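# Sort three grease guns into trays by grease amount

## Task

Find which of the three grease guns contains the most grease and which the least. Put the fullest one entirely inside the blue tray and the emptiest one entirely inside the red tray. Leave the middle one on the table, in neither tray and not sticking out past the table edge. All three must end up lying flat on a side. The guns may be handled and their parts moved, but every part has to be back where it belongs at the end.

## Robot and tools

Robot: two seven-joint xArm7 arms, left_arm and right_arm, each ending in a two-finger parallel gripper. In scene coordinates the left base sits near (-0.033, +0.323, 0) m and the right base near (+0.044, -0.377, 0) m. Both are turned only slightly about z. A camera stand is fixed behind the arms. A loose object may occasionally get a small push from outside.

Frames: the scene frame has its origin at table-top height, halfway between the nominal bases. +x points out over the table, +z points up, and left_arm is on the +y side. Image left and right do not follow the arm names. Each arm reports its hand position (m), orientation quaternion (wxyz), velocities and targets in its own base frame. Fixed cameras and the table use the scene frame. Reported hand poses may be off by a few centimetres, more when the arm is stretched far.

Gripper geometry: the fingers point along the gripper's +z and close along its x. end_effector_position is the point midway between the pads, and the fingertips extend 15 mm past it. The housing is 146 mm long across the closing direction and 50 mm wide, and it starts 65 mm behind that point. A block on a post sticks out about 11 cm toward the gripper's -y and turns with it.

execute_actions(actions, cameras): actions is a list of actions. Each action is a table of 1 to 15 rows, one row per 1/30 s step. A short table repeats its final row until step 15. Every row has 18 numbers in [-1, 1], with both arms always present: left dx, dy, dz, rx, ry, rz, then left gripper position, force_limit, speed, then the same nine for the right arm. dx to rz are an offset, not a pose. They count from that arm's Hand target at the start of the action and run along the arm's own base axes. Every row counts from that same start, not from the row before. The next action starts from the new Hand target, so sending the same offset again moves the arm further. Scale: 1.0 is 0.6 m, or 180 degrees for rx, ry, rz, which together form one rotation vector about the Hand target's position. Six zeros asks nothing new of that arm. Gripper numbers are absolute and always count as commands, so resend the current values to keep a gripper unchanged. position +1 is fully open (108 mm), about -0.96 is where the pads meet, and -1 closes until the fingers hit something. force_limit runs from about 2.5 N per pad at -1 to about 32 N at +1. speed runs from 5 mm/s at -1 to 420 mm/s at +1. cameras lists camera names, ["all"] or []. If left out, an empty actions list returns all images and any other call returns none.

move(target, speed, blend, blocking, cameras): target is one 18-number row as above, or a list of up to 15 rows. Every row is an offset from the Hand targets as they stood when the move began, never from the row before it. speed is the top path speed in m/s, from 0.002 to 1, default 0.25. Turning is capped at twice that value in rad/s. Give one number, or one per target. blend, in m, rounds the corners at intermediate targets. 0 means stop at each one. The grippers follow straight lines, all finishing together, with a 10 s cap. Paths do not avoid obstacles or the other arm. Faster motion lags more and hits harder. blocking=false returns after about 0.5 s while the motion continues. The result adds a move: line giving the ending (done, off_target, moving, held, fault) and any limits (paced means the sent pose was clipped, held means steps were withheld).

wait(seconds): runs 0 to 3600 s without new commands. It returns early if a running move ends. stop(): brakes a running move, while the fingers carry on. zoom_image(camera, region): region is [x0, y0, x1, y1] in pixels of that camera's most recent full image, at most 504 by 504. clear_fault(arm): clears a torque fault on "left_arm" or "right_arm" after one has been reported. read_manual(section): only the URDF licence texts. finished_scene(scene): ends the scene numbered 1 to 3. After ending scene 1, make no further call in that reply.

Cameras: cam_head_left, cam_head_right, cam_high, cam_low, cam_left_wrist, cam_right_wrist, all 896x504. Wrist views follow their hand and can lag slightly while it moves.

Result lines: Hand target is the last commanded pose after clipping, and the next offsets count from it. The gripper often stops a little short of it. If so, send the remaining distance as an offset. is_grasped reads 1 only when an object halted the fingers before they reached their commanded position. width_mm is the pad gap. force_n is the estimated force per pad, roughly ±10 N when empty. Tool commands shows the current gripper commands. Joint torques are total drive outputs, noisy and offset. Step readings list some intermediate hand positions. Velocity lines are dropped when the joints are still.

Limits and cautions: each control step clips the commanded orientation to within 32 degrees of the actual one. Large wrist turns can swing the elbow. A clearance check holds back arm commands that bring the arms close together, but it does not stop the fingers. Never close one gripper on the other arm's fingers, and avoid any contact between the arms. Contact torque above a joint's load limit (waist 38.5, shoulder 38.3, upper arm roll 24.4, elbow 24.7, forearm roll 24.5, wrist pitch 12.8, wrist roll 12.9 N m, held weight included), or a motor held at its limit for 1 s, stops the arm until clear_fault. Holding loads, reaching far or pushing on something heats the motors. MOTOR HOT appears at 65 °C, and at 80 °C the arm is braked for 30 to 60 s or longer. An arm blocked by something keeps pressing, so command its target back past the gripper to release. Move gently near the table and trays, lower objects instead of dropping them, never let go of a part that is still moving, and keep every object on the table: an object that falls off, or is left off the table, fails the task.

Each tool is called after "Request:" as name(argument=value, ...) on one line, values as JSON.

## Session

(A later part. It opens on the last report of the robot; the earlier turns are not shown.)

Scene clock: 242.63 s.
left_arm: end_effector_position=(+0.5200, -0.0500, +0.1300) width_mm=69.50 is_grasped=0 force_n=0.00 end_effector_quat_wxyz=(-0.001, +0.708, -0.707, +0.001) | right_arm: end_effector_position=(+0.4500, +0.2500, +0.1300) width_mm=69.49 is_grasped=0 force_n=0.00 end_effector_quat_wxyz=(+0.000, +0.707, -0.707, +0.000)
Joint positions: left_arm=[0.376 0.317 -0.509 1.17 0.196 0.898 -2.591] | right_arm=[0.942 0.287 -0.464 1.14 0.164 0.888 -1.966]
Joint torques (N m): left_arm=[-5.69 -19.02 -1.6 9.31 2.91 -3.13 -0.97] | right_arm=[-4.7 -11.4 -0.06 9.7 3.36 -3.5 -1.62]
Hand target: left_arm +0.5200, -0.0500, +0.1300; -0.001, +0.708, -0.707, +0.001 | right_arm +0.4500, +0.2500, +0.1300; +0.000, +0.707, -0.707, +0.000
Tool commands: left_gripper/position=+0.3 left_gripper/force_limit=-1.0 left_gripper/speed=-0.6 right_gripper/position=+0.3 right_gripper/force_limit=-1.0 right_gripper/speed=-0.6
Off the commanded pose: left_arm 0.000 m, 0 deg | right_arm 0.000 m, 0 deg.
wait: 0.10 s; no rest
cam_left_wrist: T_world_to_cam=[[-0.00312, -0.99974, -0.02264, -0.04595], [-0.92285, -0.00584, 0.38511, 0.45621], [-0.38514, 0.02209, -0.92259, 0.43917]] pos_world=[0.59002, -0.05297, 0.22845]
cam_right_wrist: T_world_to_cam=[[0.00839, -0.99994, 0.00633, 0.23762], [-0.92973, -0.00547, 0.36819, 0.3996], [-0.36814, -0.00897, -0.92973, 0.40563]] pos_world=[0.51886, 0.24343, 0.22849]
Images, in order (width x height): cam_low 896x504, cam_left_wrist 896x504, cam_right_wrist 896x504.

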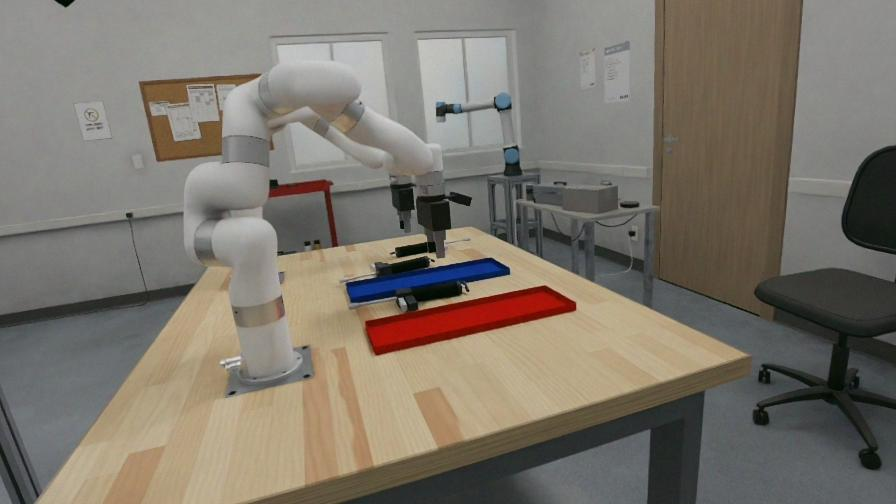

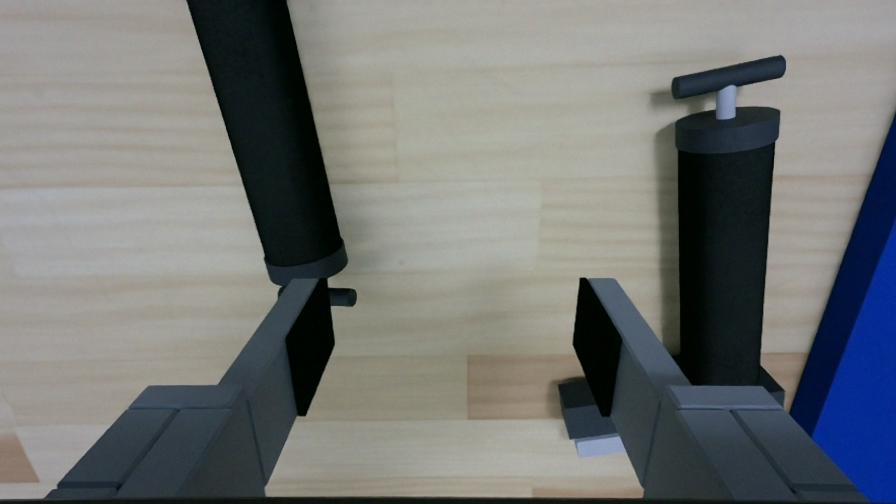

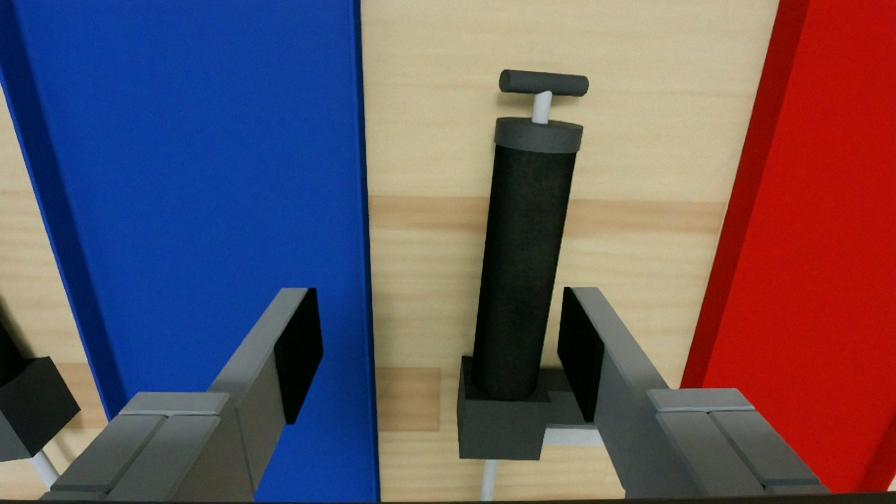

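Request:
move(target=[-0.1,-0.23,-0.083,0,0,0.058,-0.12,-1,-0.6,0,-0.17,0.1,0,0,0,0.3,-1,-0.6], speed=0.15, cameras=["cam_left_wrist","cam_high"])

Scene clock: 280.53 s.
left_arm: end_effector_position=(+0.4599, -0.1880, +0.0802) width_mm=46.40 is_grasped=0 force_n=0.00 end_effector_quat_wxyz=(-0.001, +0.769, -0.639, +0.001) | right_arm: end_effector_position=(+0.4500, +0.1480, +0.1900) width_mm=69.49 is_grasped=0 force_n=0.00 end_effector_quat_wxyz=(+0.000, +0.707, -0.707, +0.000)
Joint positions: left_arm=[0.137 0.341 -0.544 1.026 0.26 0.747 -3.113] | right_arm=[0.872 0.06 -0.563 1.054 0.038 1.003 -2.068]
Joint torques (N m): left_arm=[-4.2 -18.29 -2.56 14.42 2.78 -2.9 -1.13] | right_arm=[-3.41 -23.04 -1.59 10.31 -2.58 -0.26 -1.63]
Hand target: left_arm +0.4600, -0.1880, +0.0802; -0.001, +0.769, -0.639, +0.001 | right_arm +0.4500, +0.1480, +0.1900; +0.000, +0.707, -0.707, +0.000
Off the commanded pose: left_arm 0.000 m, 0 deg | right_arm 0.000 m, 0 deg.
move: done
cam_left_wrist: T_world_to_cam=[[0.17807, -0.98376, -0.02276, -0.26554], [-0.90646, -0.17299, 0.38523, 0.38024], [-0.38291, -0.04797, -0.92254, 0.35887]] pos_world=[0.52937, -0.17824, 0.17855]
Images, in order (width x height): cam_high 896x504, cam_left_wrist 896x504.

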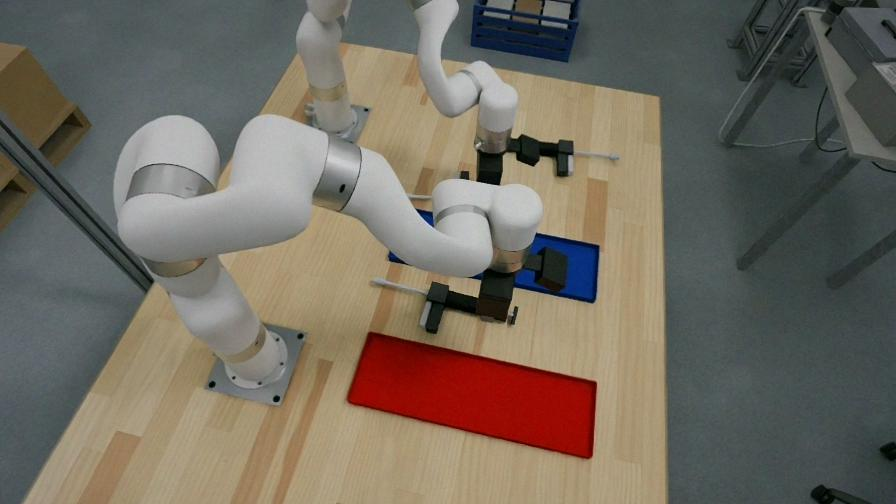

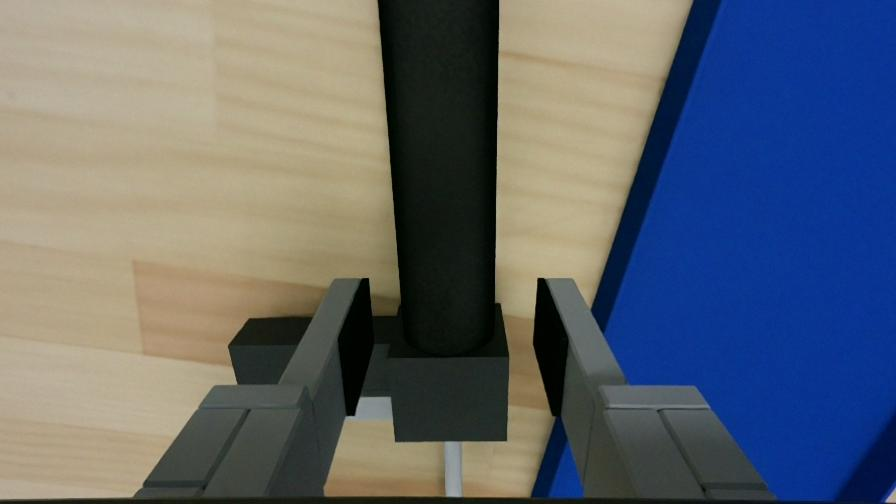

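Request:
move(target=[0.016,0.007,-0.082,0,0,0,-0.12,-1,-0.6,0,0,0,0,0,0,0.3,-1,-0.6], speed=0.08)

Request:
execute_actions(actions=[[[0,0,0,0,0,0,-1,0,-0.85,0,0,0,0,0,0,0.3,-1,-0.6]],[[0,0,0,0,0,0,-1,0,-0.85,0,0,0,0,0,0,0.3,-1,-0.6]]], cameras=["cam_left_wrist"])

Scene clock: 290.17 s.
left_arm: end_effector_position=(+0.4696, -0.1838, +0.0310) width_mm=46.40 is_grasped=0 force_n=0.00 end_effector_quat_wxyz=(-0.001, +0.769, -0.639, +0.001) | right_arm: end_effector_position=(+0.4500, +0.1480, +0.1900) width_mm=69.49 is_grasped=0 force_n=0.00 end_effector_quat_wxyz=(+0.000, +0.707, -0.707, +0.000)
Joint positions: left_arm=[0.101 0.47 -0.483 1.045 0.357 0.65 -3.164] | right_arm=[0.872 0.06 -0.563 1.054 0.038 1.003 -2.068]
Joint torques (N m): left_arm=[-5.36 -19.55 -2.54 13.43 2.59 -3.14 -1.22] | right_arm=[2.74 -23.2 -1.66 13.66 -2.51 -0.78 -1.4]
Hand target: left_arm +0.4696, -0.1838, +0.0310; -0.001, +0.769, -0.639, +0.001 | right_arm +0.4500, +0.1480, +0.1900; +0.000, +0.707, -0.707, +0.000
Off the commanded pose: left_arm 0.000 m, 0 deg | right_arm 0.000 m, 0 deg.
move: done

Scene clock: 291.37 s.
left_arm: end_effector_position=(+0.4696, -0.1838, +0.0310) width_mm=35.38 is_grasped=1 force_n=21.61 end_effector_quat_wxyz=(-0.001, +0.769, -0.639, +0.001) | right_arm: end_effector_position=(+0.4500, +0.1480, +0.1900) width_mm=69.49 is_grasped=0 force_n=0.00 end_effector_quat_wxyz=(+0.000, +0.707, -0.707, +0.000)
Joint positions: left_arm=[0.101 0.471 -0.483 1.045 0.357 0.65 -3.164] | right_arm=[0.872 0.06 -0.563 1.054 0.038 1.003 -2.068]
Joint torques (N m): left_arm=[-0.43 -23.21 -2.56 8.6 -0.13 0.43 0.55] | right_arm=[2.86 -22.83 -1.52 14.63 -2.54 -0.9 -1.33]
Hand target: left_arm +0.4696, -0.1838, +0.0310; -0.001, +0.769, -0.639, +0.001 | right_arm +0.4500, +0.1480, +0.1900; +0.000, +0.707, -0.707, +0.000
Off the commanded pose: left_arm 0.000 m, 0 deg | right_arm 0.000 m, 0 deg.
Step readings (end_effector_position of left_arm | right_arm):
0: (+0.4696, -0.1838, +0.0310) | (+0.4500, +0.1480, +0.1900)
1: (+0.4696, -0.1838, +0.0310) | (+0.4500, +0.1480, +0.1900)
2: (+0.4696, -0.1838, +0.0310) | (+0.4500, +0.1480, +0.1900)
4: (+0.4696, -0.1838, +0.0310) | (+0.4500, +0.1480, +0.1900)
8: (+0.4696, -0.1838, +0.0310) | (+0.4500, +0.1480, +0.1900)
15: (+0.4696, -0.1839, +0.0310) | (+0.4500, +0.1480, +0.1900)
16: (+0.4696, -0.1839, +0.0310) | (+0.4500, +0.1480, +0.1900)
17: (+0.4696, -0.1839, +0.0310) | (+0.4500, +0.1480, +0.1900)
19: (+0.4696, -0.1839, +0.0310) | (+0.4500, +0.1480, +0.1900)
23: (+0.4696, -0.1839, +0.0310) | (+0.4500, +0.1480, +0.1900)
30: (+0.4696, -0.1839, +0.0310) | (+0.4500, +0.1480, +0.1900)
cam_left_wrist: T_world_to_cam=[[0.17802, -0.98377, -0.02259, -0.26423], [-0.90656, -0.17289, 0.38504, 0.40868], [-0.3827, -0.04806, -0.92262, 0.31733]] pos_world=[0.53897, -0.17404, 0.12945]

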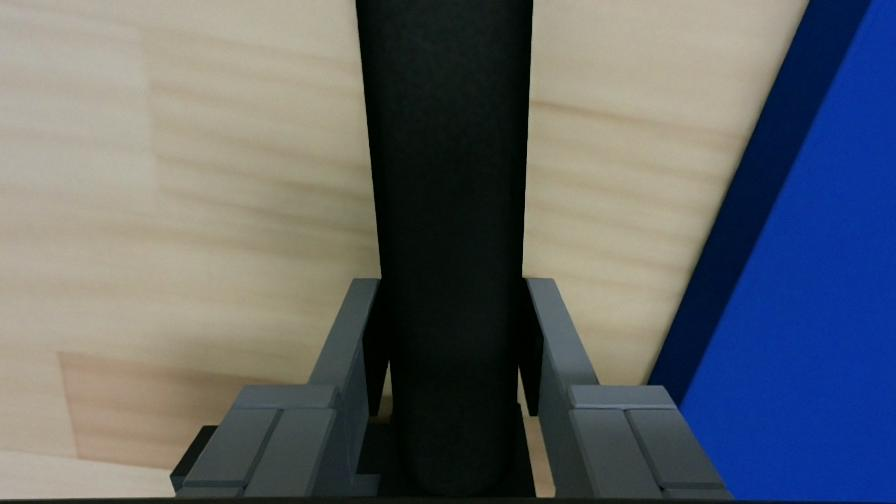

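Request:
move(target=[[0,0,0.128,0,0,0,-1,0,-0.85,0,0,0,0,0,0,0.3,-1,-0.6],[0.084,0.223,0.165,0,0,-0.058,-1,0,-0.85,0,0,0,0,0,0,0.3,-1,-0.6]], speed=[0.1,0.15])

Request:
move(target=[0,0,0.06,0,0,0,-1,0,-0.85,0,0,0,0,0,0,0.3,-1,-0.6], speed=0.015)

Request:
wait(seconds=0.1)

Request:
wait(seconds=0.1)

Request:
move(target=[0,0,-0.06,0,0,0,-1,0,-0.85,0,0,0,0,0,0,0.3,-1,-0.6], speed=0.015)

Request:
wait(seconds=0.1)

Request:
wait(seconds=0.1, cameras=["cam_high","cam_low"])

Scene clock: 307.23 s.
left_arm: end_effector_position=(+0.5200, -0.0500, +0.1300) width_mm=35.38 is_grasped=1 force_n=17.79 end_effector_quat_wxyz=(-0.001, +0.708, -0.707, +0.001) | right_arm: end_effector_position=(+0.4500, +0.1480, +0.1900) width_mm=69.49 is_grasped=0 force_n=0.00 end_effector_quat_wxyz=(+0.000, +0.707, -0.707, +0.000)
Joint positions: left_arm=[0.373 0.317 -0.505 1.17 0.194 0.898 -2.59] | right_arm=[0.872 0.06 -0.563 1.054 0.038 1.003 -2.068]
Joint torques (N m): left_arm=[2.02 -21.27 -5.3 17.02 -2.1 0.3 0.83] | right_arm=[2.99 -22.83 -1.66 17.09 -2.41 -1.8 -0.95]
Hand target: left_arm +0.5200, -0.0500, +0.1300; -0.001, +0.708, -0.707, +0.001 | right_arm +0.4500, +0.1480, +0.1900; +0.000, +0.707, -0.707, +0.000
Off the commanded pose: left_arm 0.000 m, 0 deg | right_arm 0.000 m, 0 deg.
move: done

Scene clock: 309.90 s.
left_arm: end_effector_position=(+0.5200, -0.0500, +0.1660) width_mm=35.38 is_grasped=1 force_n=17.77 end_effector_quat_wxyz=(-0.001, +0.708, -0.707, +0.001) | right_arm: end_effector_position=(+0.4500, +0.1480, +0.1900) width_mm=69.49 is_grasped=0 force_n=0.00 end_effector_quat_wxyz=(+0.000, +0.707, -0.707, +0.000)
Joint positions: left_arm=[0.385 0.263 -0.52 1.213 0.156 0.987 -2.564] | right_arm=[0.872 0.06 -0.563 1.054 0.038 1.003 -2.068]
Joint torques (N m): left_arm=[5.55 -44.74 -5.57 17.83 -2.17 0.13 0.99] | right_arm=[2.81 -23.07 -1.54 16.96 -2.67 -2.05 -0.68]
Hand target: left_arm +0.5200, -0.0500, +0.1660; -0.001, +0.708, -0.707, +0.001 | right_arm +0.4500, +0.1480, +0.1900; +0.000, +0.707, -0.707, +0.000
Off the commanded pose: left_arm 0.000 m, 0 deg | right_arm 0.000 m, 0 deg.
move: done

Scene clock: 310.00 s.
left_arm: end_effector_position=(+0.5200, -0.0500, +0.1660) width_mm=35.38 is_grasped=1 force_n=17.77 end_effector_quat_wxyz=(-0.001, +0.708, -0.707, +0.001) | right_arm: end_effector_position=(+0.4500, +0.1480, +0.1900) width_mm=69.49 is_grasped=0 force_n=0.00 end_effector_quat_wxyz=(+0.000, +0.707, -0.707, +0.000)
Joint positions: left_arm=[0.385 0.263 -0.52 1.214 0.156 0.987 -2.564] | right_arm=[0.872 0.06 -0.563 1.054 0.038 1.003 -2.068]
Joint torques (N m): left_arm=[4.82 -44.6 -5.43 17.93 -2.3 0.17 0.88] | right_arm=[2.87 -22.76 -1.5 17.26 -2.59 -2.05 -0.78]
Hand target: left_arm +0.5200, -0.0500, +0.1660; -0.001, +0.708, -0.707, +0.001 | right_arm +0.4500, +0.1480, +0.1900; +0.000, +0.707, -0.707, +0.000
Tool commands: left_gripper/position=-1.0 left_gripper/force_limit=+0.0 left_gripper/speed=-0.85 right_gripper/position=+0.3 right_gripper/force_limit=-1.0 right_gripper/speed=-0.6
Off the commanded pose: left_arm 0.000 m, 0 deg | right_arm 0.000 m, 0 deg.
wait: 0.10 s; no rest

Scene clock: 310.10 s.
left_arm: end_effector_position=(+0.5200, -0.0500, +0.1660) width_mm=35.38 is_grasped=1 force_n=17.77 end_effector_quat_wxyz=(-0.001, +0.708, -0.707, +0.001) | right_arm: end_effector_position=(+0.4500, +0.1480, +0.1900) width_mm=69.49 is_grasped=0 force_n=0.00 end_effector_quat_wxyz=(+0.000, +0.707, -0.707, +0.000)
Joint positions: left_arm=[0.385 0.263 -0.52 1.214 0.156 0.987 -2.564] | right_arm=[0.872 0.06 -0.563 1.054 0.038 1.003 -2.068]
Joint torques (N m): left_arm=[5.56 -44.67 -5.56 17.82 -1.95 0.2 0.92] | right_arm=[2.68 -23 -1.65 16.88 -2.65 -2.09 -0.58]
Hand target: left_arm +0.5200, -0.0500, +0.1660; -0.001, +0.708, -0.707, +0.001 | right_arm +0.4500, +0.1480, +0.1900; +0.000, +0.707, -0.707, +0.000
Tool commands: left_gripper/position=-1.0 left_gripper/force_limit=+0.0 left_gripper/speed=-0.85 right_gripper/position=+0.3 right_gripper/force_limit=-1.0 right_gripper/speed=-0.6
Off the commanded pose: left_arm 0.000 m, 0 deg | right_arm 0.000 m, 0 deg.
wait: 0.10 s; no rest

Scene clock: 312.77 s.
left_arm: end_effector_position=(+0.5200, -0.0500, +0.1300) width_mm=35.38 is_grasped=1 force_n=17.78 end_effector_quat_wxyz=(-0.001, +0.708, -0.707, +0.001) | right_arm: end_effector_position=(+0.4500, +0.1480, +0.1900) width_mm=69.49 is_grasped=0 force_n=0.00 end_effector_quat_wxyz=(+0.000, +0.707, -0.707, +0.000)
Joint positions: left_arm=[0.374 0.317 -0.506 1.17 0.195 0.898 -2.59] | right_arm=[0.872 0.06 -0.563 1.054 0.038 1.003 -2.068]
Joint torques (N m): left_arm=[-5.53 -21.6 -1.86 10.49 2.73 -3.22 -1.07] | right_arm=[2.91 -22.93 -1.61 17.05 -2.41 -2.44 -0.39]
Hand target: left_arm +0.5200, -0.0500, +0.1300; -0.001, +0.708, -0.707, +0.001 | right_arm +0.4500, +0.1480, +0.1900; +0.000, +0.707, -0.707, +0.000
Off the commanded pose: left_arm 0.000 m, 0 deg | right_arm 0.000 m, 0 deg.
move: done

Scene clock: 312.87 s.
left_arm: end_effector_position=(+0.5200, -0.0500, +0.1300) width_mm=35.38 is_grasped=1 force_n=17.78 end_effector_quat_wxyz=(-0.001, +0.708, -0.707, +0.001) | right_arm: end_effector_position=(+0.4500, +0.1480, +0.1900) width_mm=69.49 is_grasped=0 force_n=0.00 end_effector_quat_wxyz=(+0.000, +0.707, -0.707, +0.000)
Joint positions: left_arm=[0.374 0.317 -0.506 1.17 0.195 0.898 -2.59] | right_arm=[0.872 0.06 -0.563 1.054 0.038 1.003 -2.068]
Joint torques (N m): left_arm=[-5.59 -21.92 -1.61 10.33 2.75 -3.31 -1.07] | right_arm=[2.81 -22.8 -1.56 17.13 -2.47 -2.57 -0.54]
Hand target: left_arm +0.5200, -0.0500, +0.1300; -0.001, +0.708, -0.707, +0.001 | right_arm +0.4500, +0.1480, +0.1900; +0.000, +0.707, -0.707, +0.000
Tool commands: left_gripper/position=-1.0 left_gripper/force_limit=+0.0 left_gripper/speed=-0.85 right_gripper/position=+0.3 right_gripper/force_limit=-1.0 right_gripper/speed=-0.6
Off the commanded pose: left_arm 0.000 m, 0 deg | right_arm 0.000 m, 0 deg.
wait: 0.10 s; no rest

Scene clock: 312.97 s.
left_arm: end_effector_position=(+0.5200, -0.0500, +0.1300) width_mm=35.38 is_grasped=1 force_n=17.78 end_effector_quat_wxyz=(-0.001, +0.708, -0.707, +0.001) | right_arm: end_effector_position=(+0.4500, +0.1480, +0.1900) width_mm=69.49 is_grasped=0 force_n=0.00 end_effector_quat_wxyz=(+0.000, +0.707, -0.707, +0.000)
Joint positions: left_arm=[0.374 0.317 -0.506 1.17 0.195 0.898 -2.59] | right_arm=[0.872 0.06 -0.563 1.054 0.038 1.003 -2.068]
Joint torques (N m): left_arm=[-5.52 -21.78 -1.65 10.37 2.58 -3.35 -1.3] | right_arm=[2.68 -22.68 -1.54 17.03 -2.59 -2.49 -0.59]
Hand target: left_arm +0.5200, -0.0500, +0.1300; -0.001, +0.708, -0.707, +0.001 | right_arm +0.4500, +0.1480, +0.1900; +0.000, +0.707, -0.707, +0.000
Tool commands: left_gripper/position=-1.0 left_gripper/force_limit=+0.0 left_gripper/speed=-0.85 right_gripper/position=+0.3 right_gripper/force_limit=-1.0 right_gripper/speed=-0.6
Off the commanded pose: left_arm 0.000 m, 0 deg | right_arm 0.000 m, 0 deg.
wait: 0.10 s; no rest

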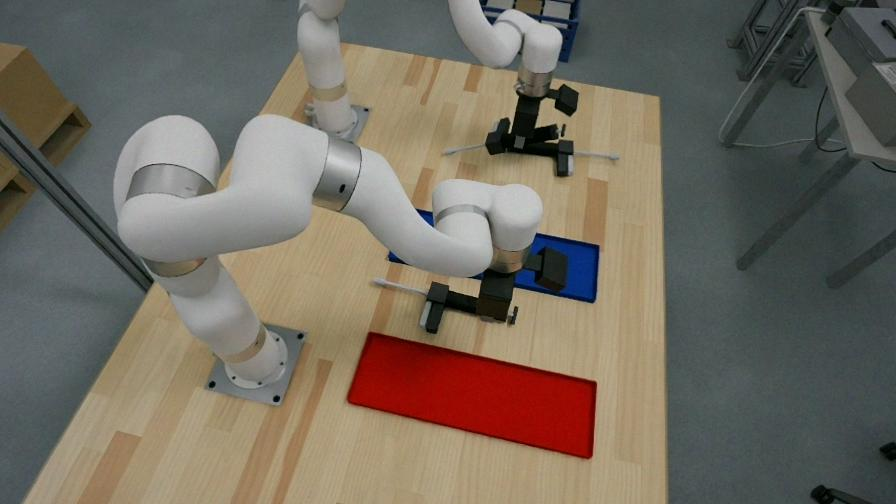

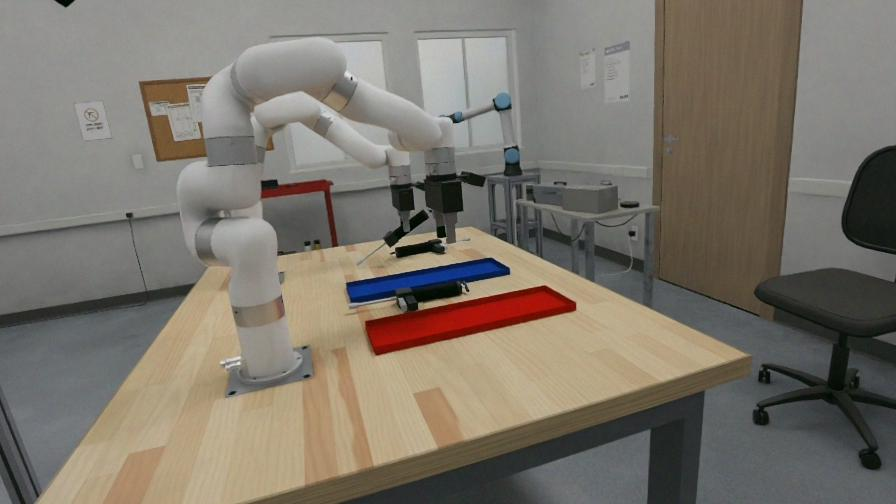

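Request:
zoom_image(camera="cam_low", region=[340, 190, 500, 310])

Request:
zoom_image(camera="cam_high", region=[400, 80, 640, 230])

Scaled by 3.150 from the camera's image (finer frame: 1280x720).

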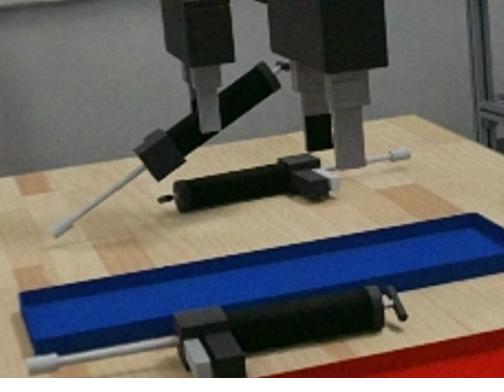

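Scaled by 2.100 from the camera's image (finer frame: 1280x720).

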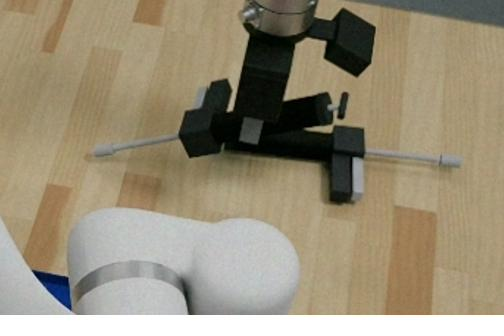

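Request:
move(target=[[0,0,0.08,0,0,0,-1,0,-0.85,0,0,0,0,0,0,0.3,-1,-0.6],[-0.084,-0.223,0.08,0,0,0.058,-1,0,-0.85,0,0,0,0,0,0,0.3,-1,-0.6],[-0.084,-0.223,-0.163,0,0,0.058,-1,0,-0.85,0,0,0,0,0,0,0.3,-1,-0.6]], speed=[0.1,0.15,0.03], cameras=["cam_left_wrist","cam_high","cam_low"])

Scene clock: 340.20 s.
left_arm: end_effector_position=(+0.4696, -0.1839, +0.0323) width_mm=35.38 is_grasped=1 force_n=16.87 end_effector_quat_wxyz=(-0.001, +0.769, -0.639, +0.001) | right_arm: end_effector_position=(+0.4500, +0.1480, +0.1900) width_mm=69.49 is_grasped=0 force_n=0.00 end_effector_quat_wxyz=(+0.000, +0.707, -0.707, +0.000)
Joint positions: left_arm=[0.117 0.471 -0.499 1.045 0.367 0.655 -3.171] | right_arm=[0.872 0.06 -0.563 1.054 0.038 1.003 -2.068]
Joint torques (N m): left_arm=[-6.21 -13.61 -1.83 7.58 2.48 -2.88 -1.18] | right_arm=[3.05 -22.62 -1.66 16.93 -2.47 -3.06 0.18]
Hand target: left_arm +0.4696, -0.1838, +0.0322; -0.001, +0.769, -0.639, +0.001 | right_arm +0.4500, +0.1480, +0.1900; +0.000, +0.707, -0.707, +0.000
Off the commanded pose: left_arm 0.000 m, 0 deg | right_arm 0.000 m, 0 deg.
move: done
cam_left_wrist: T_world_to_cam=[[0.17802, -0.98377, -0.02259, -0.26421], [-0.90656, -0.17289, 0.38504, 0.40818], [-0.3827, -0.04806, -0.92262, 0.31853]] pos_world=[0.53897, -0.17404, 0.13075]
Images, in order (width x height): cam_high 896x504, cam_low 896x504, cam_left_wrist 896x504.

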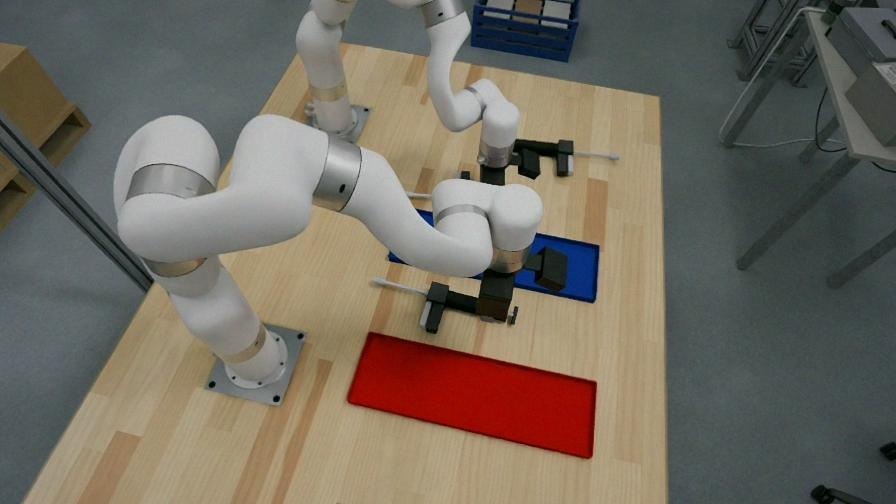

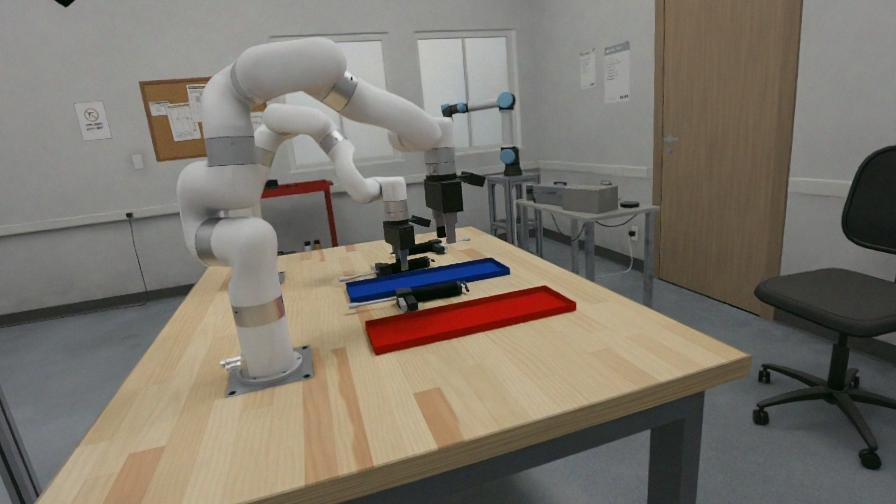

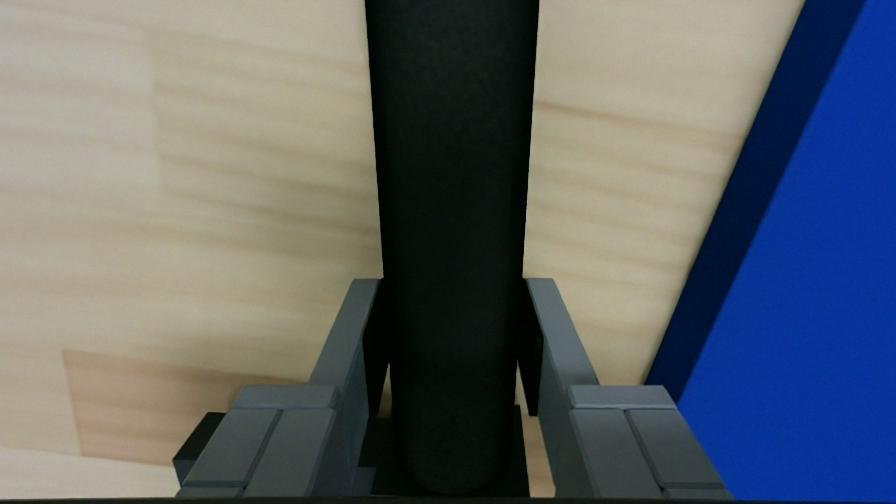

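Request:
move(target=[[0,0,0,0,0,0,-0.15,-1,-0.6,0,0,0,0,0,0,0.3,-1,-0.6],[-0.009,-0.002,-0.001,0,0,0,-1,0.8,-0.85,0,0,0,0,0,0,0.3,-1,-0.6]], speed=0.05, cameras=["cam_left_wrist"])

Scene clock: 359.80 s.
left_arm: end_effector_position=(+0.4642, -0.1851, +0.0316) width_mm=35.01 is_grasped=1 force_n=35.11 end_effector_quat_wxyz=(-0.001, +0.769, -0.639, +0.001) | right_arm: end_effector_position=(+0.4500, +0.1480, +0.1900) width_mm=69.49 is_grasped=0 force_n=0.00 end_effector_quat_wxyz=(+0.000, +0.707, -0.707, +0.000)
Joint positions: left_arm=[0.117 0.461 -0.503 1.026 0.366 0.646 -3.177] | right_arm=[0.872 0.06 -0.563 1.054 0.038 1.003 -2.068]
Joint torques (N m): left_arm=[-3.26 -40.52 -5.21 7.91 -0.96 -1.27 -0.64] | right_arm=[2.73 -22.81 -1.56 16.84 -2.52 -3 0.28]
Hand target: left_arm +0.4642, -0.1850, +0.0316; -0.001, +0.769, -0.639, +0.001 | right_arm +0.4500, +0.1480, +0.1900; +0.000, +0.707, -0.707, +0.000
Off the commanded pose: left_arm 0.000 m, 0 deg | right_arm 0.000 m, 0 deg.
move: done
cam_left_wrist: T_world_to_cam=[[0.17802, -0.98377, -0.02259, -0.26454], [-0.90656, -0.17289, 0.38504, 0.40333], [-0.3827, -0.04806, -0.92262, 0.31576]] pos_world=[0.53358, -0.17534, 0.13005]

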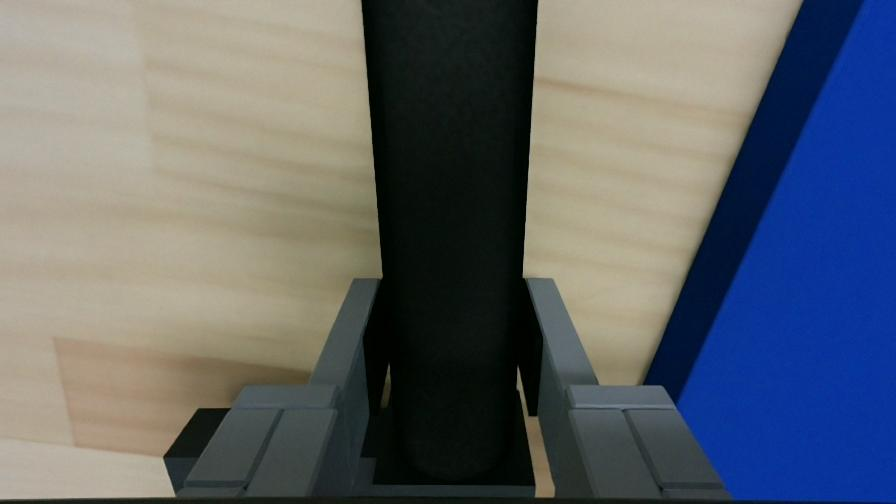

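Repeat the weigh.

Request:
move(target=[[0,0,0.128,0,0,0,-1,0.8,-0.85,0,0,0,0,0,0,0.3,-1,-0.6],[0.093,0.225,0.164,0,0,-0.058,-1,0.8,-0.85,0,0,0,0,0,0,0.3,-1,-0.6]], speed=[0.1,0.15])

Request:
move(target=[0,0,0.06,0,0,0,-1,0.8,-0.85,0,0,0,0,0,0,0.3,-1,-0.6], speed=0.015, cameras=["cam_low"])

Request:
wait(seconds=0.1)

Request:
move(target=[0,0,-0.06,0,0,0,-1,0.8,-0.85,0,0,0,0,0,0,0.3,-1,-0.6], speed=0.015)

Request:
wait(seconds=0.1)

Request:
wait(seconds=0.1, cameras=["cam_high","cam_low"])

Scene clock: 371.57 s.
left_arm: end_effector_position=(+0.5200, -0.0500, +0.1300) width_mm=35.01 is_grasped=1 force_n=35.11 end_effector_quat_wxyz=(-0.001, +0.708, -0.707, +0.001) | right_arm: end_effector_position=(+0.4500, +0.1480, +0.1900) width_mm=69.49 is_grasped=0 force_n=0.00 end_effector_quat_wxyz=(+0.000, +0.707, -0.707, +0.000)
Joint positions: left_arm=[0.39 0.32 -0.524 1.171 0.203 0.899 -2.596] | right_arm=[0.872 0.06 -0.563 1.054 0.038 1.003 -2.068]
Joint torques (N m): left_arm=[1.79 -21.45 -5.64 17.43 -0.94 -0.05 0.79] | right_arm=[2.91 -22.49 -1.59 16.99 -2.26 -3.08 0.34]
Hand target: left_arm +0.5200, -0.0500, +0.1300; -0.001, +0.708, -0.707, +0.001 | right_arm +0.4500, +0.1480, +0.1900; +0.000, +0.707, -0.707, +0.000
Off the commanded pose: left_arm 0.000 m, 0 deg | right_arm 0.000 m, 0 deg.
move: done

Scene clock: 374.23 s.
left_arm: end_effector_position=(+0.5200, -0.0500, +0.1660) width_mm=35.01 is_grasped=1 force_n=35.10 end_effector_quat_wxyz=(-0.001, +0.708, -0.707, +0.001) | right_arm: end_effector_position=(+0.4500, +0.1480, +0.1900) width_mm=69.49 is_grasped=0 force_n=0.00 end_effector_quat_wxyz=(+0.000, +0.707, -0.707, +0.000)
Joint positions: left_arm=[0.402 0.266 -0.539 1.214 0.163 0.988 -2.569] | right_arm=[0.872 0.06 -0.563 1.054 0.038 1.003 -2.068]
Joint torques (N m): left_arm=[4.94 -44.42 -5.86 17.94 -2.18 0.2 0.94] | right_arm=[2.77 -22.24 -1.5 16.84 -2.37 -3.05 0.4]
Hand target: left_arm +0.5200, -0.0500, +0.1660; -0.001, +0.708, -0.707, +0.001 | right_arm +0.4500, +0.1480, +0.1900; +0.000, +0.707, -0.707, +0.000
Off the commanded pose: left_arm 0.000 m, 0 deg | right_arm 0.000 m, 0 deg.
move: done

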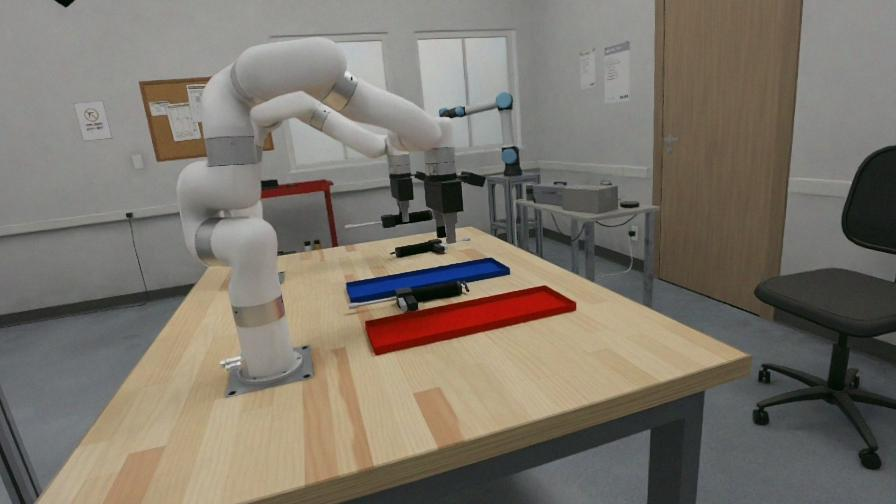

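Scene clock: 374.33 s.
left_arm: end_effector_position=(+0.5200, -0.0500, +0.1660) width_mm=35.01 is_grasped=1 force_n=35.10 end_effector_quat_wxyz=(-0.001, +0.708, -0.707, +0.001) | right_arm: end_effector_position=(+0.4500, +0.1480, +0.1900) width_mm=69.49 is_grasped=0 force_n=0.00 end_effector_quat_wxyz=(+0.000, +0.707, -0.707, +0.000)
Joint positions: left_arm=[0.402 0.266 -0.539 1.214 0.163 0.988 -2.569] | right_arm=[0.872 0.06 -0.563 1.054 0.038 1.003 -2.068]
Joint torques (N m): left_arm=[5.48 -44.38 -5.97 17.98 -2.07 0.18 0.84] | right_arm=[2.78 -22.63 -1.49 17.03 -2.3 -3.01 0.39]
Hand target: left_arm +0.5200, -0.0500, +0.1660; -0.001, +0.708, -0.707, +0.001 | right_arm +0.4500, +0.1480, +0.1900; +0.000, +0.707, -0.707, +0.000
Tool commands: left_gripper/position=-1.0 left_gripper/force_limit=+0.8 left_gripper/speed=-0.85 right_gripper/position=+0.3 right_gripper/force_limit=-1.0 right_gripper/speed=-0.6
Off the commanded pose: left_arm 0.000 m, 0 deg | right_arm 0.000 m, 0 deg.
wait: 0.10 s; no rest

Scene clock: 377.00 s.
left_arm: end_effector_position=(+0.5200, -0.0500, +0.1300) width_mm=35.01 is_grasped=1 force_n=35.10 end_effector_quat_wxyz=(-0.001, +0.708, -0.707, +0.001) | right_arm: end_effector_position=(+0.4500, +0.1480, +0.1900) width_mm=69.49 is_grasped=0 force_n=0.00 end_effector_quat_wxyz=(+0.000, +0.707, -0.707, +0.000)
Joint positions: left_arm=[0.391 0.32 -0.524 1.171 0.203 0.899 -2.596] | right_arm=[0.872 0.06 -0.563 1.054 0.038 1.003 -2.068]
Joint torques (N m): left_arm=[-5.5 -21.59 -1.72 10.58 2.64 -3.24 -1.06] | right_arm=[2.79 -22.1 -1.6 17.02 -2.27 -2.96 0.22]
Hand target: left_arm +0.5200, -0.0500, +0.1300; -0.001, +0.708, -0.707, +0.001 | right_arm +0.4500, +0.1480, +0.1900; +0.000, +0.707, -0.707, +0.000
Off the commanded pose: left_arm 0.000 m, 0 deg | right_arm 0.000 m, 0 deg.
move: done

Scene clock: 377.10 s.
left_arm: end_effector_position=(+0.5200, -0.0500, +0.1300) width_mm=35.01 is_grasped=1 force_n=35.10 end_effector_quat_wxyz=(-0.001, +0.708, -0.707, +0.001) | right_arm: end_effector_position=(+0.4500, +0.1480, +0.1900) width_mm=69.49 is_grasped=0 force_n=0.00 end_effector_quat_wxyz=(+0.000, +0.707, -0.707, +0.000)
Joint positions: left_arm=[0.391 0.32 -0.524 1.171 0.203 0.899 -2.596] | right_arm=[0.872 0.06 -0.563 1.054 0.038 1.003 -2.068]
Joint torques (N m): left_arm=[-5.56 -21.04 -1.97 10.46 2.68 -3.36 -1.08] | right_arm=[2.71 -22.26 -1.57 16.94 -2.37 -2.83 0.34]
Hand target: left_arm +0.5200, -0.0500, +0.1300; -0.001, +0.708, -0.707, +0.001 | right_arm +0.4500, +0.1480, +0.1900; +0.000, +0.707, -0.707, +0.000
Tool commands: left_gripper/position=-1.0 left_gripper/force_limit=+0.8 left_gripper/speed=-0.85 right_gripper/position=+0.3 right_gripper/force_limit=-1.0 right_gripper/speed=-0.6
Off the commanded pose: left_arm 0.000 m, 0 deg | right_arm 0.000 m, 0 deg.
wait: 0.10 s; no rest

Scene clock: 377.20 s.
left_arm: end_effector_position=(+0.5200, -0.0500, +0.1300) width_mm=35.01 is_grasped=1 force_n=35.10 end_effector_quat_wxyz=(-0.001, +0.708, -0.707, +0.001) | right_arm: end_effector_position=(+0.4500, +0.1480, +0.1900) width_mm=69.49 is_grasped=0 force_n=0.00 end_effector_quat_wxyz=(+0.000, +0.707, -0.707, +0.000)
Joint positions: left_arm=[0.391 0.32 -0.524 1.171 0.203 0.899 -2.596] | right_arm=[0.872 0.06 -0.563 1.054 0.038 1.003 -2.068]
Joint torques (N m): left_arm=[-5.29 -20.99 -2.08 10.39 2.75 -3.26 -1.19] | right_arm=[3.08 -22.2 -1.53 17.22 -2.29 -3.01 0.28]
Hand target: left_arm +0.5200, -0.0500, +0.1300; -0.001, +0.708, -0.707, +0.001 | right_arm +0.4500, +0.1480, +0.1900; +0.000, +0.707, -0.707, +0.000
Tool commands: left_gripper/position=-1.0 left_gripper/force_limit=+0.8 left_gripper/speed=-0.85 right_gripper/position=+0.3 right_gripper/force_limit=-1.0 right_gripper/speed=-0.6
Off the commanded pose: left_arm 0.000 m, 0 deg | right_arm 0.000 m, 0 deg.
wait: 0.10 s; no rest

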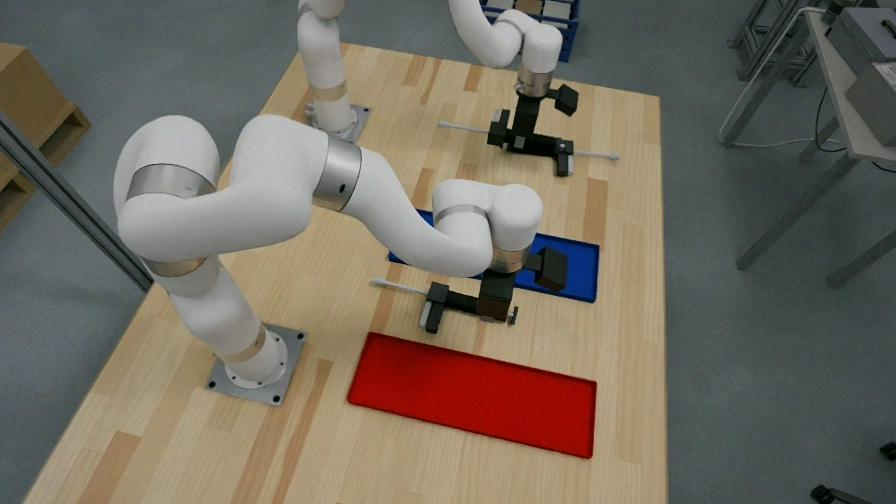

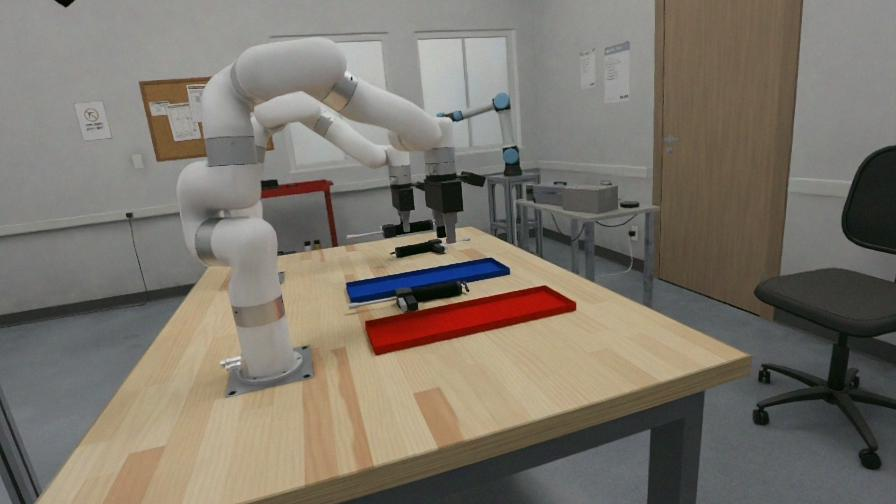

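Request:
move(target=[-0.1375,-0.445,0.04,0,0,0,-1,0.8,-0.85,0.189,0.363,0.05,0,0.222,0,0.3,-1,-0.6], speed=0.15, cameras=["all"])

Scene clock: 422.30 s.
left_arm: end_effector_position=(+0.4375, -0.3170, +0.1540) width_mm=35.01 is_grasped=1 force_n=35.13 end_effector_quat_wxyz=(-0.001, +0.708, -0.707, +0.001) | right_arm: end_effector_position=(+0.5625, +0.3654, +0.2196) width_mm=69.49 is_grasped=0 force_n=0.00 end_effector_quat_wxyz=(-0.005, -0.655, +0.727, +0.206)
Joint positions: left_arm=[-0.026 0.376 -0.674 1.281 0.278 0.998 -3.176] | right_arm=[0.468 1.082 -0.186 2.707 0.559 1.773 -1.809]
Joint torques (N m): left_arm=[-2.45 -20.86 -3.93 17.55 2.54 0.13 -1.21] | right_arm=[-5 -28.34 1.66 17.35 -1.41 -3.02 1.88]
Hand target: left_arm +0.4375, -0.3170, +0.1540; -0.001, +0.708, -0.707, +0.001 | right_arm +0.5634, +0.3658, +0.2200; -0.242, -0.665, +0.665, +0.242
Off the commanded pose: left_arm 0.000 m, 0 deg | right_arm 0.001 m, 28 deg.
elbow stopped short (right arm): the move would have taken joint 4 (elbow) straighter than the controller allows.
move: off_target (right_arm)
cam_left_wrist: T_world_to_cam=[[-0.00312, -0.99974, -0.02264, -0.31259], [-0.92285, -0.00584, 0.38511, 0.36928], [-0.38514, 0.02209, -0.92259, 0.43544]] pos_world=[0.50752, -0.31997, 0.25245]
cam_right_wrist: T_world_to_cam=[[-0.13327, -0.95664, -0.25902, 0.47367], [-0.78161, -0.05924, 0.62095, 0.35269], [-0.60936, 0.2852, -0.73982, 0.51789]] pos_world=[0.65438, 0.32632, 0.28683]

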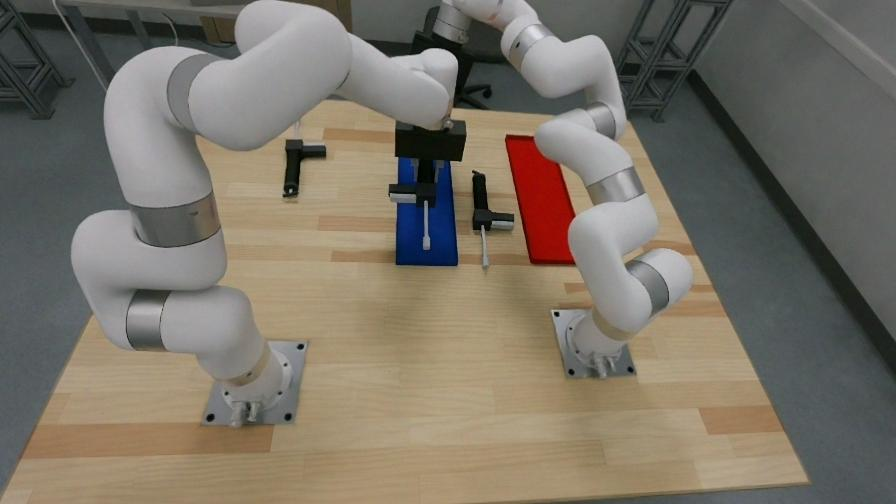

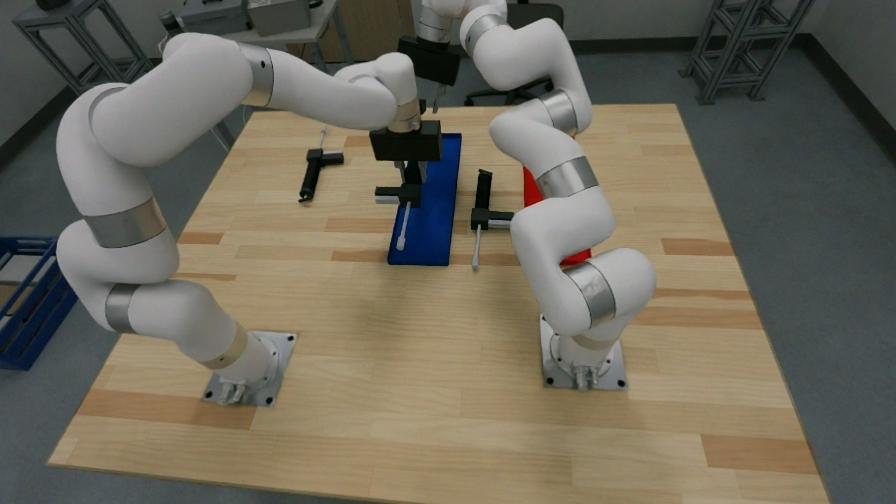

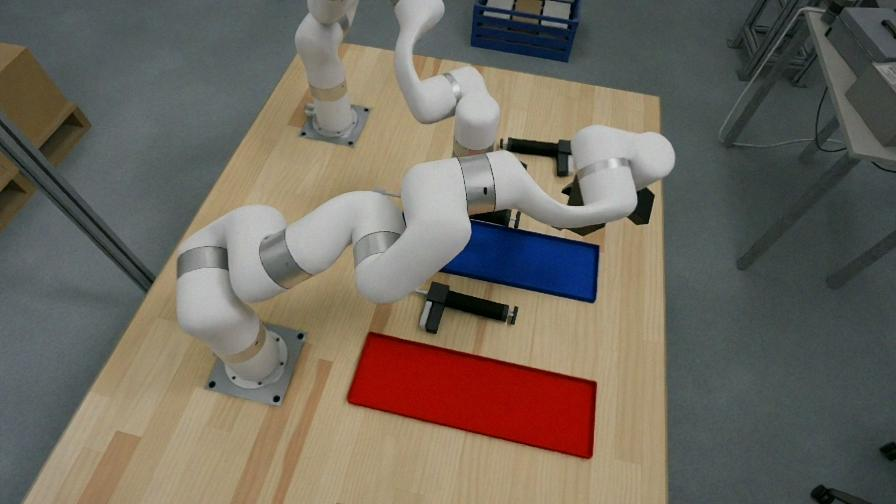

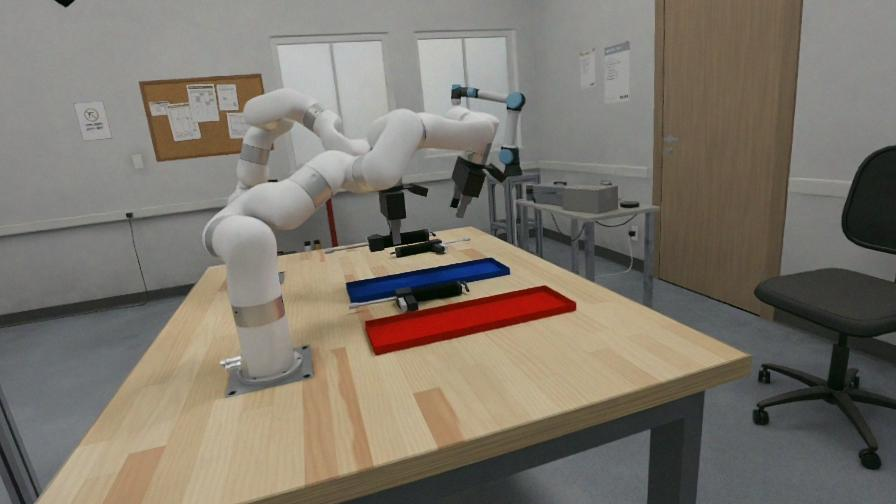

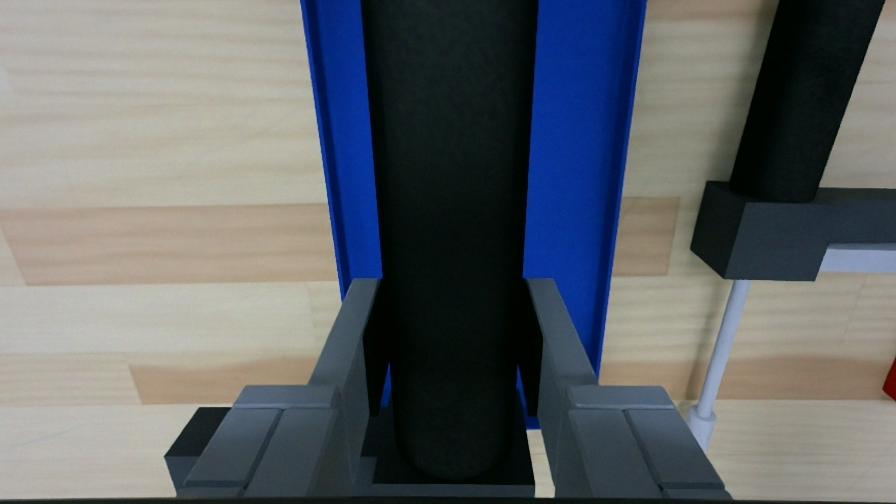

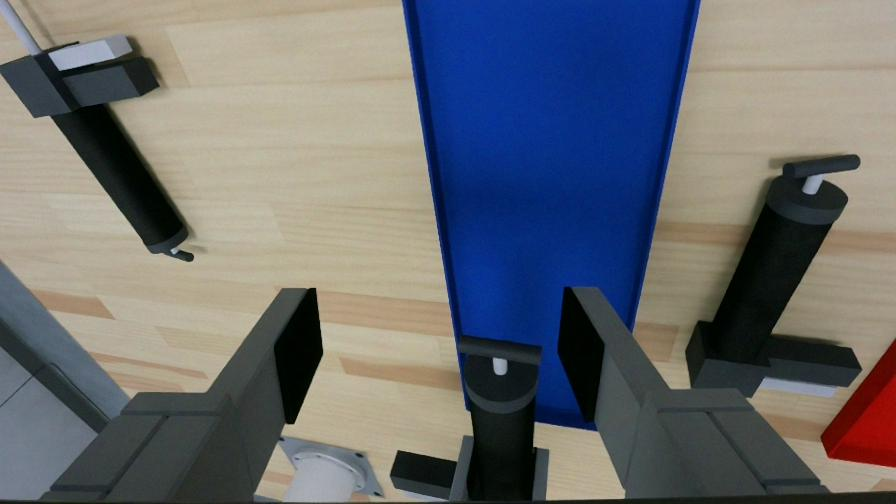

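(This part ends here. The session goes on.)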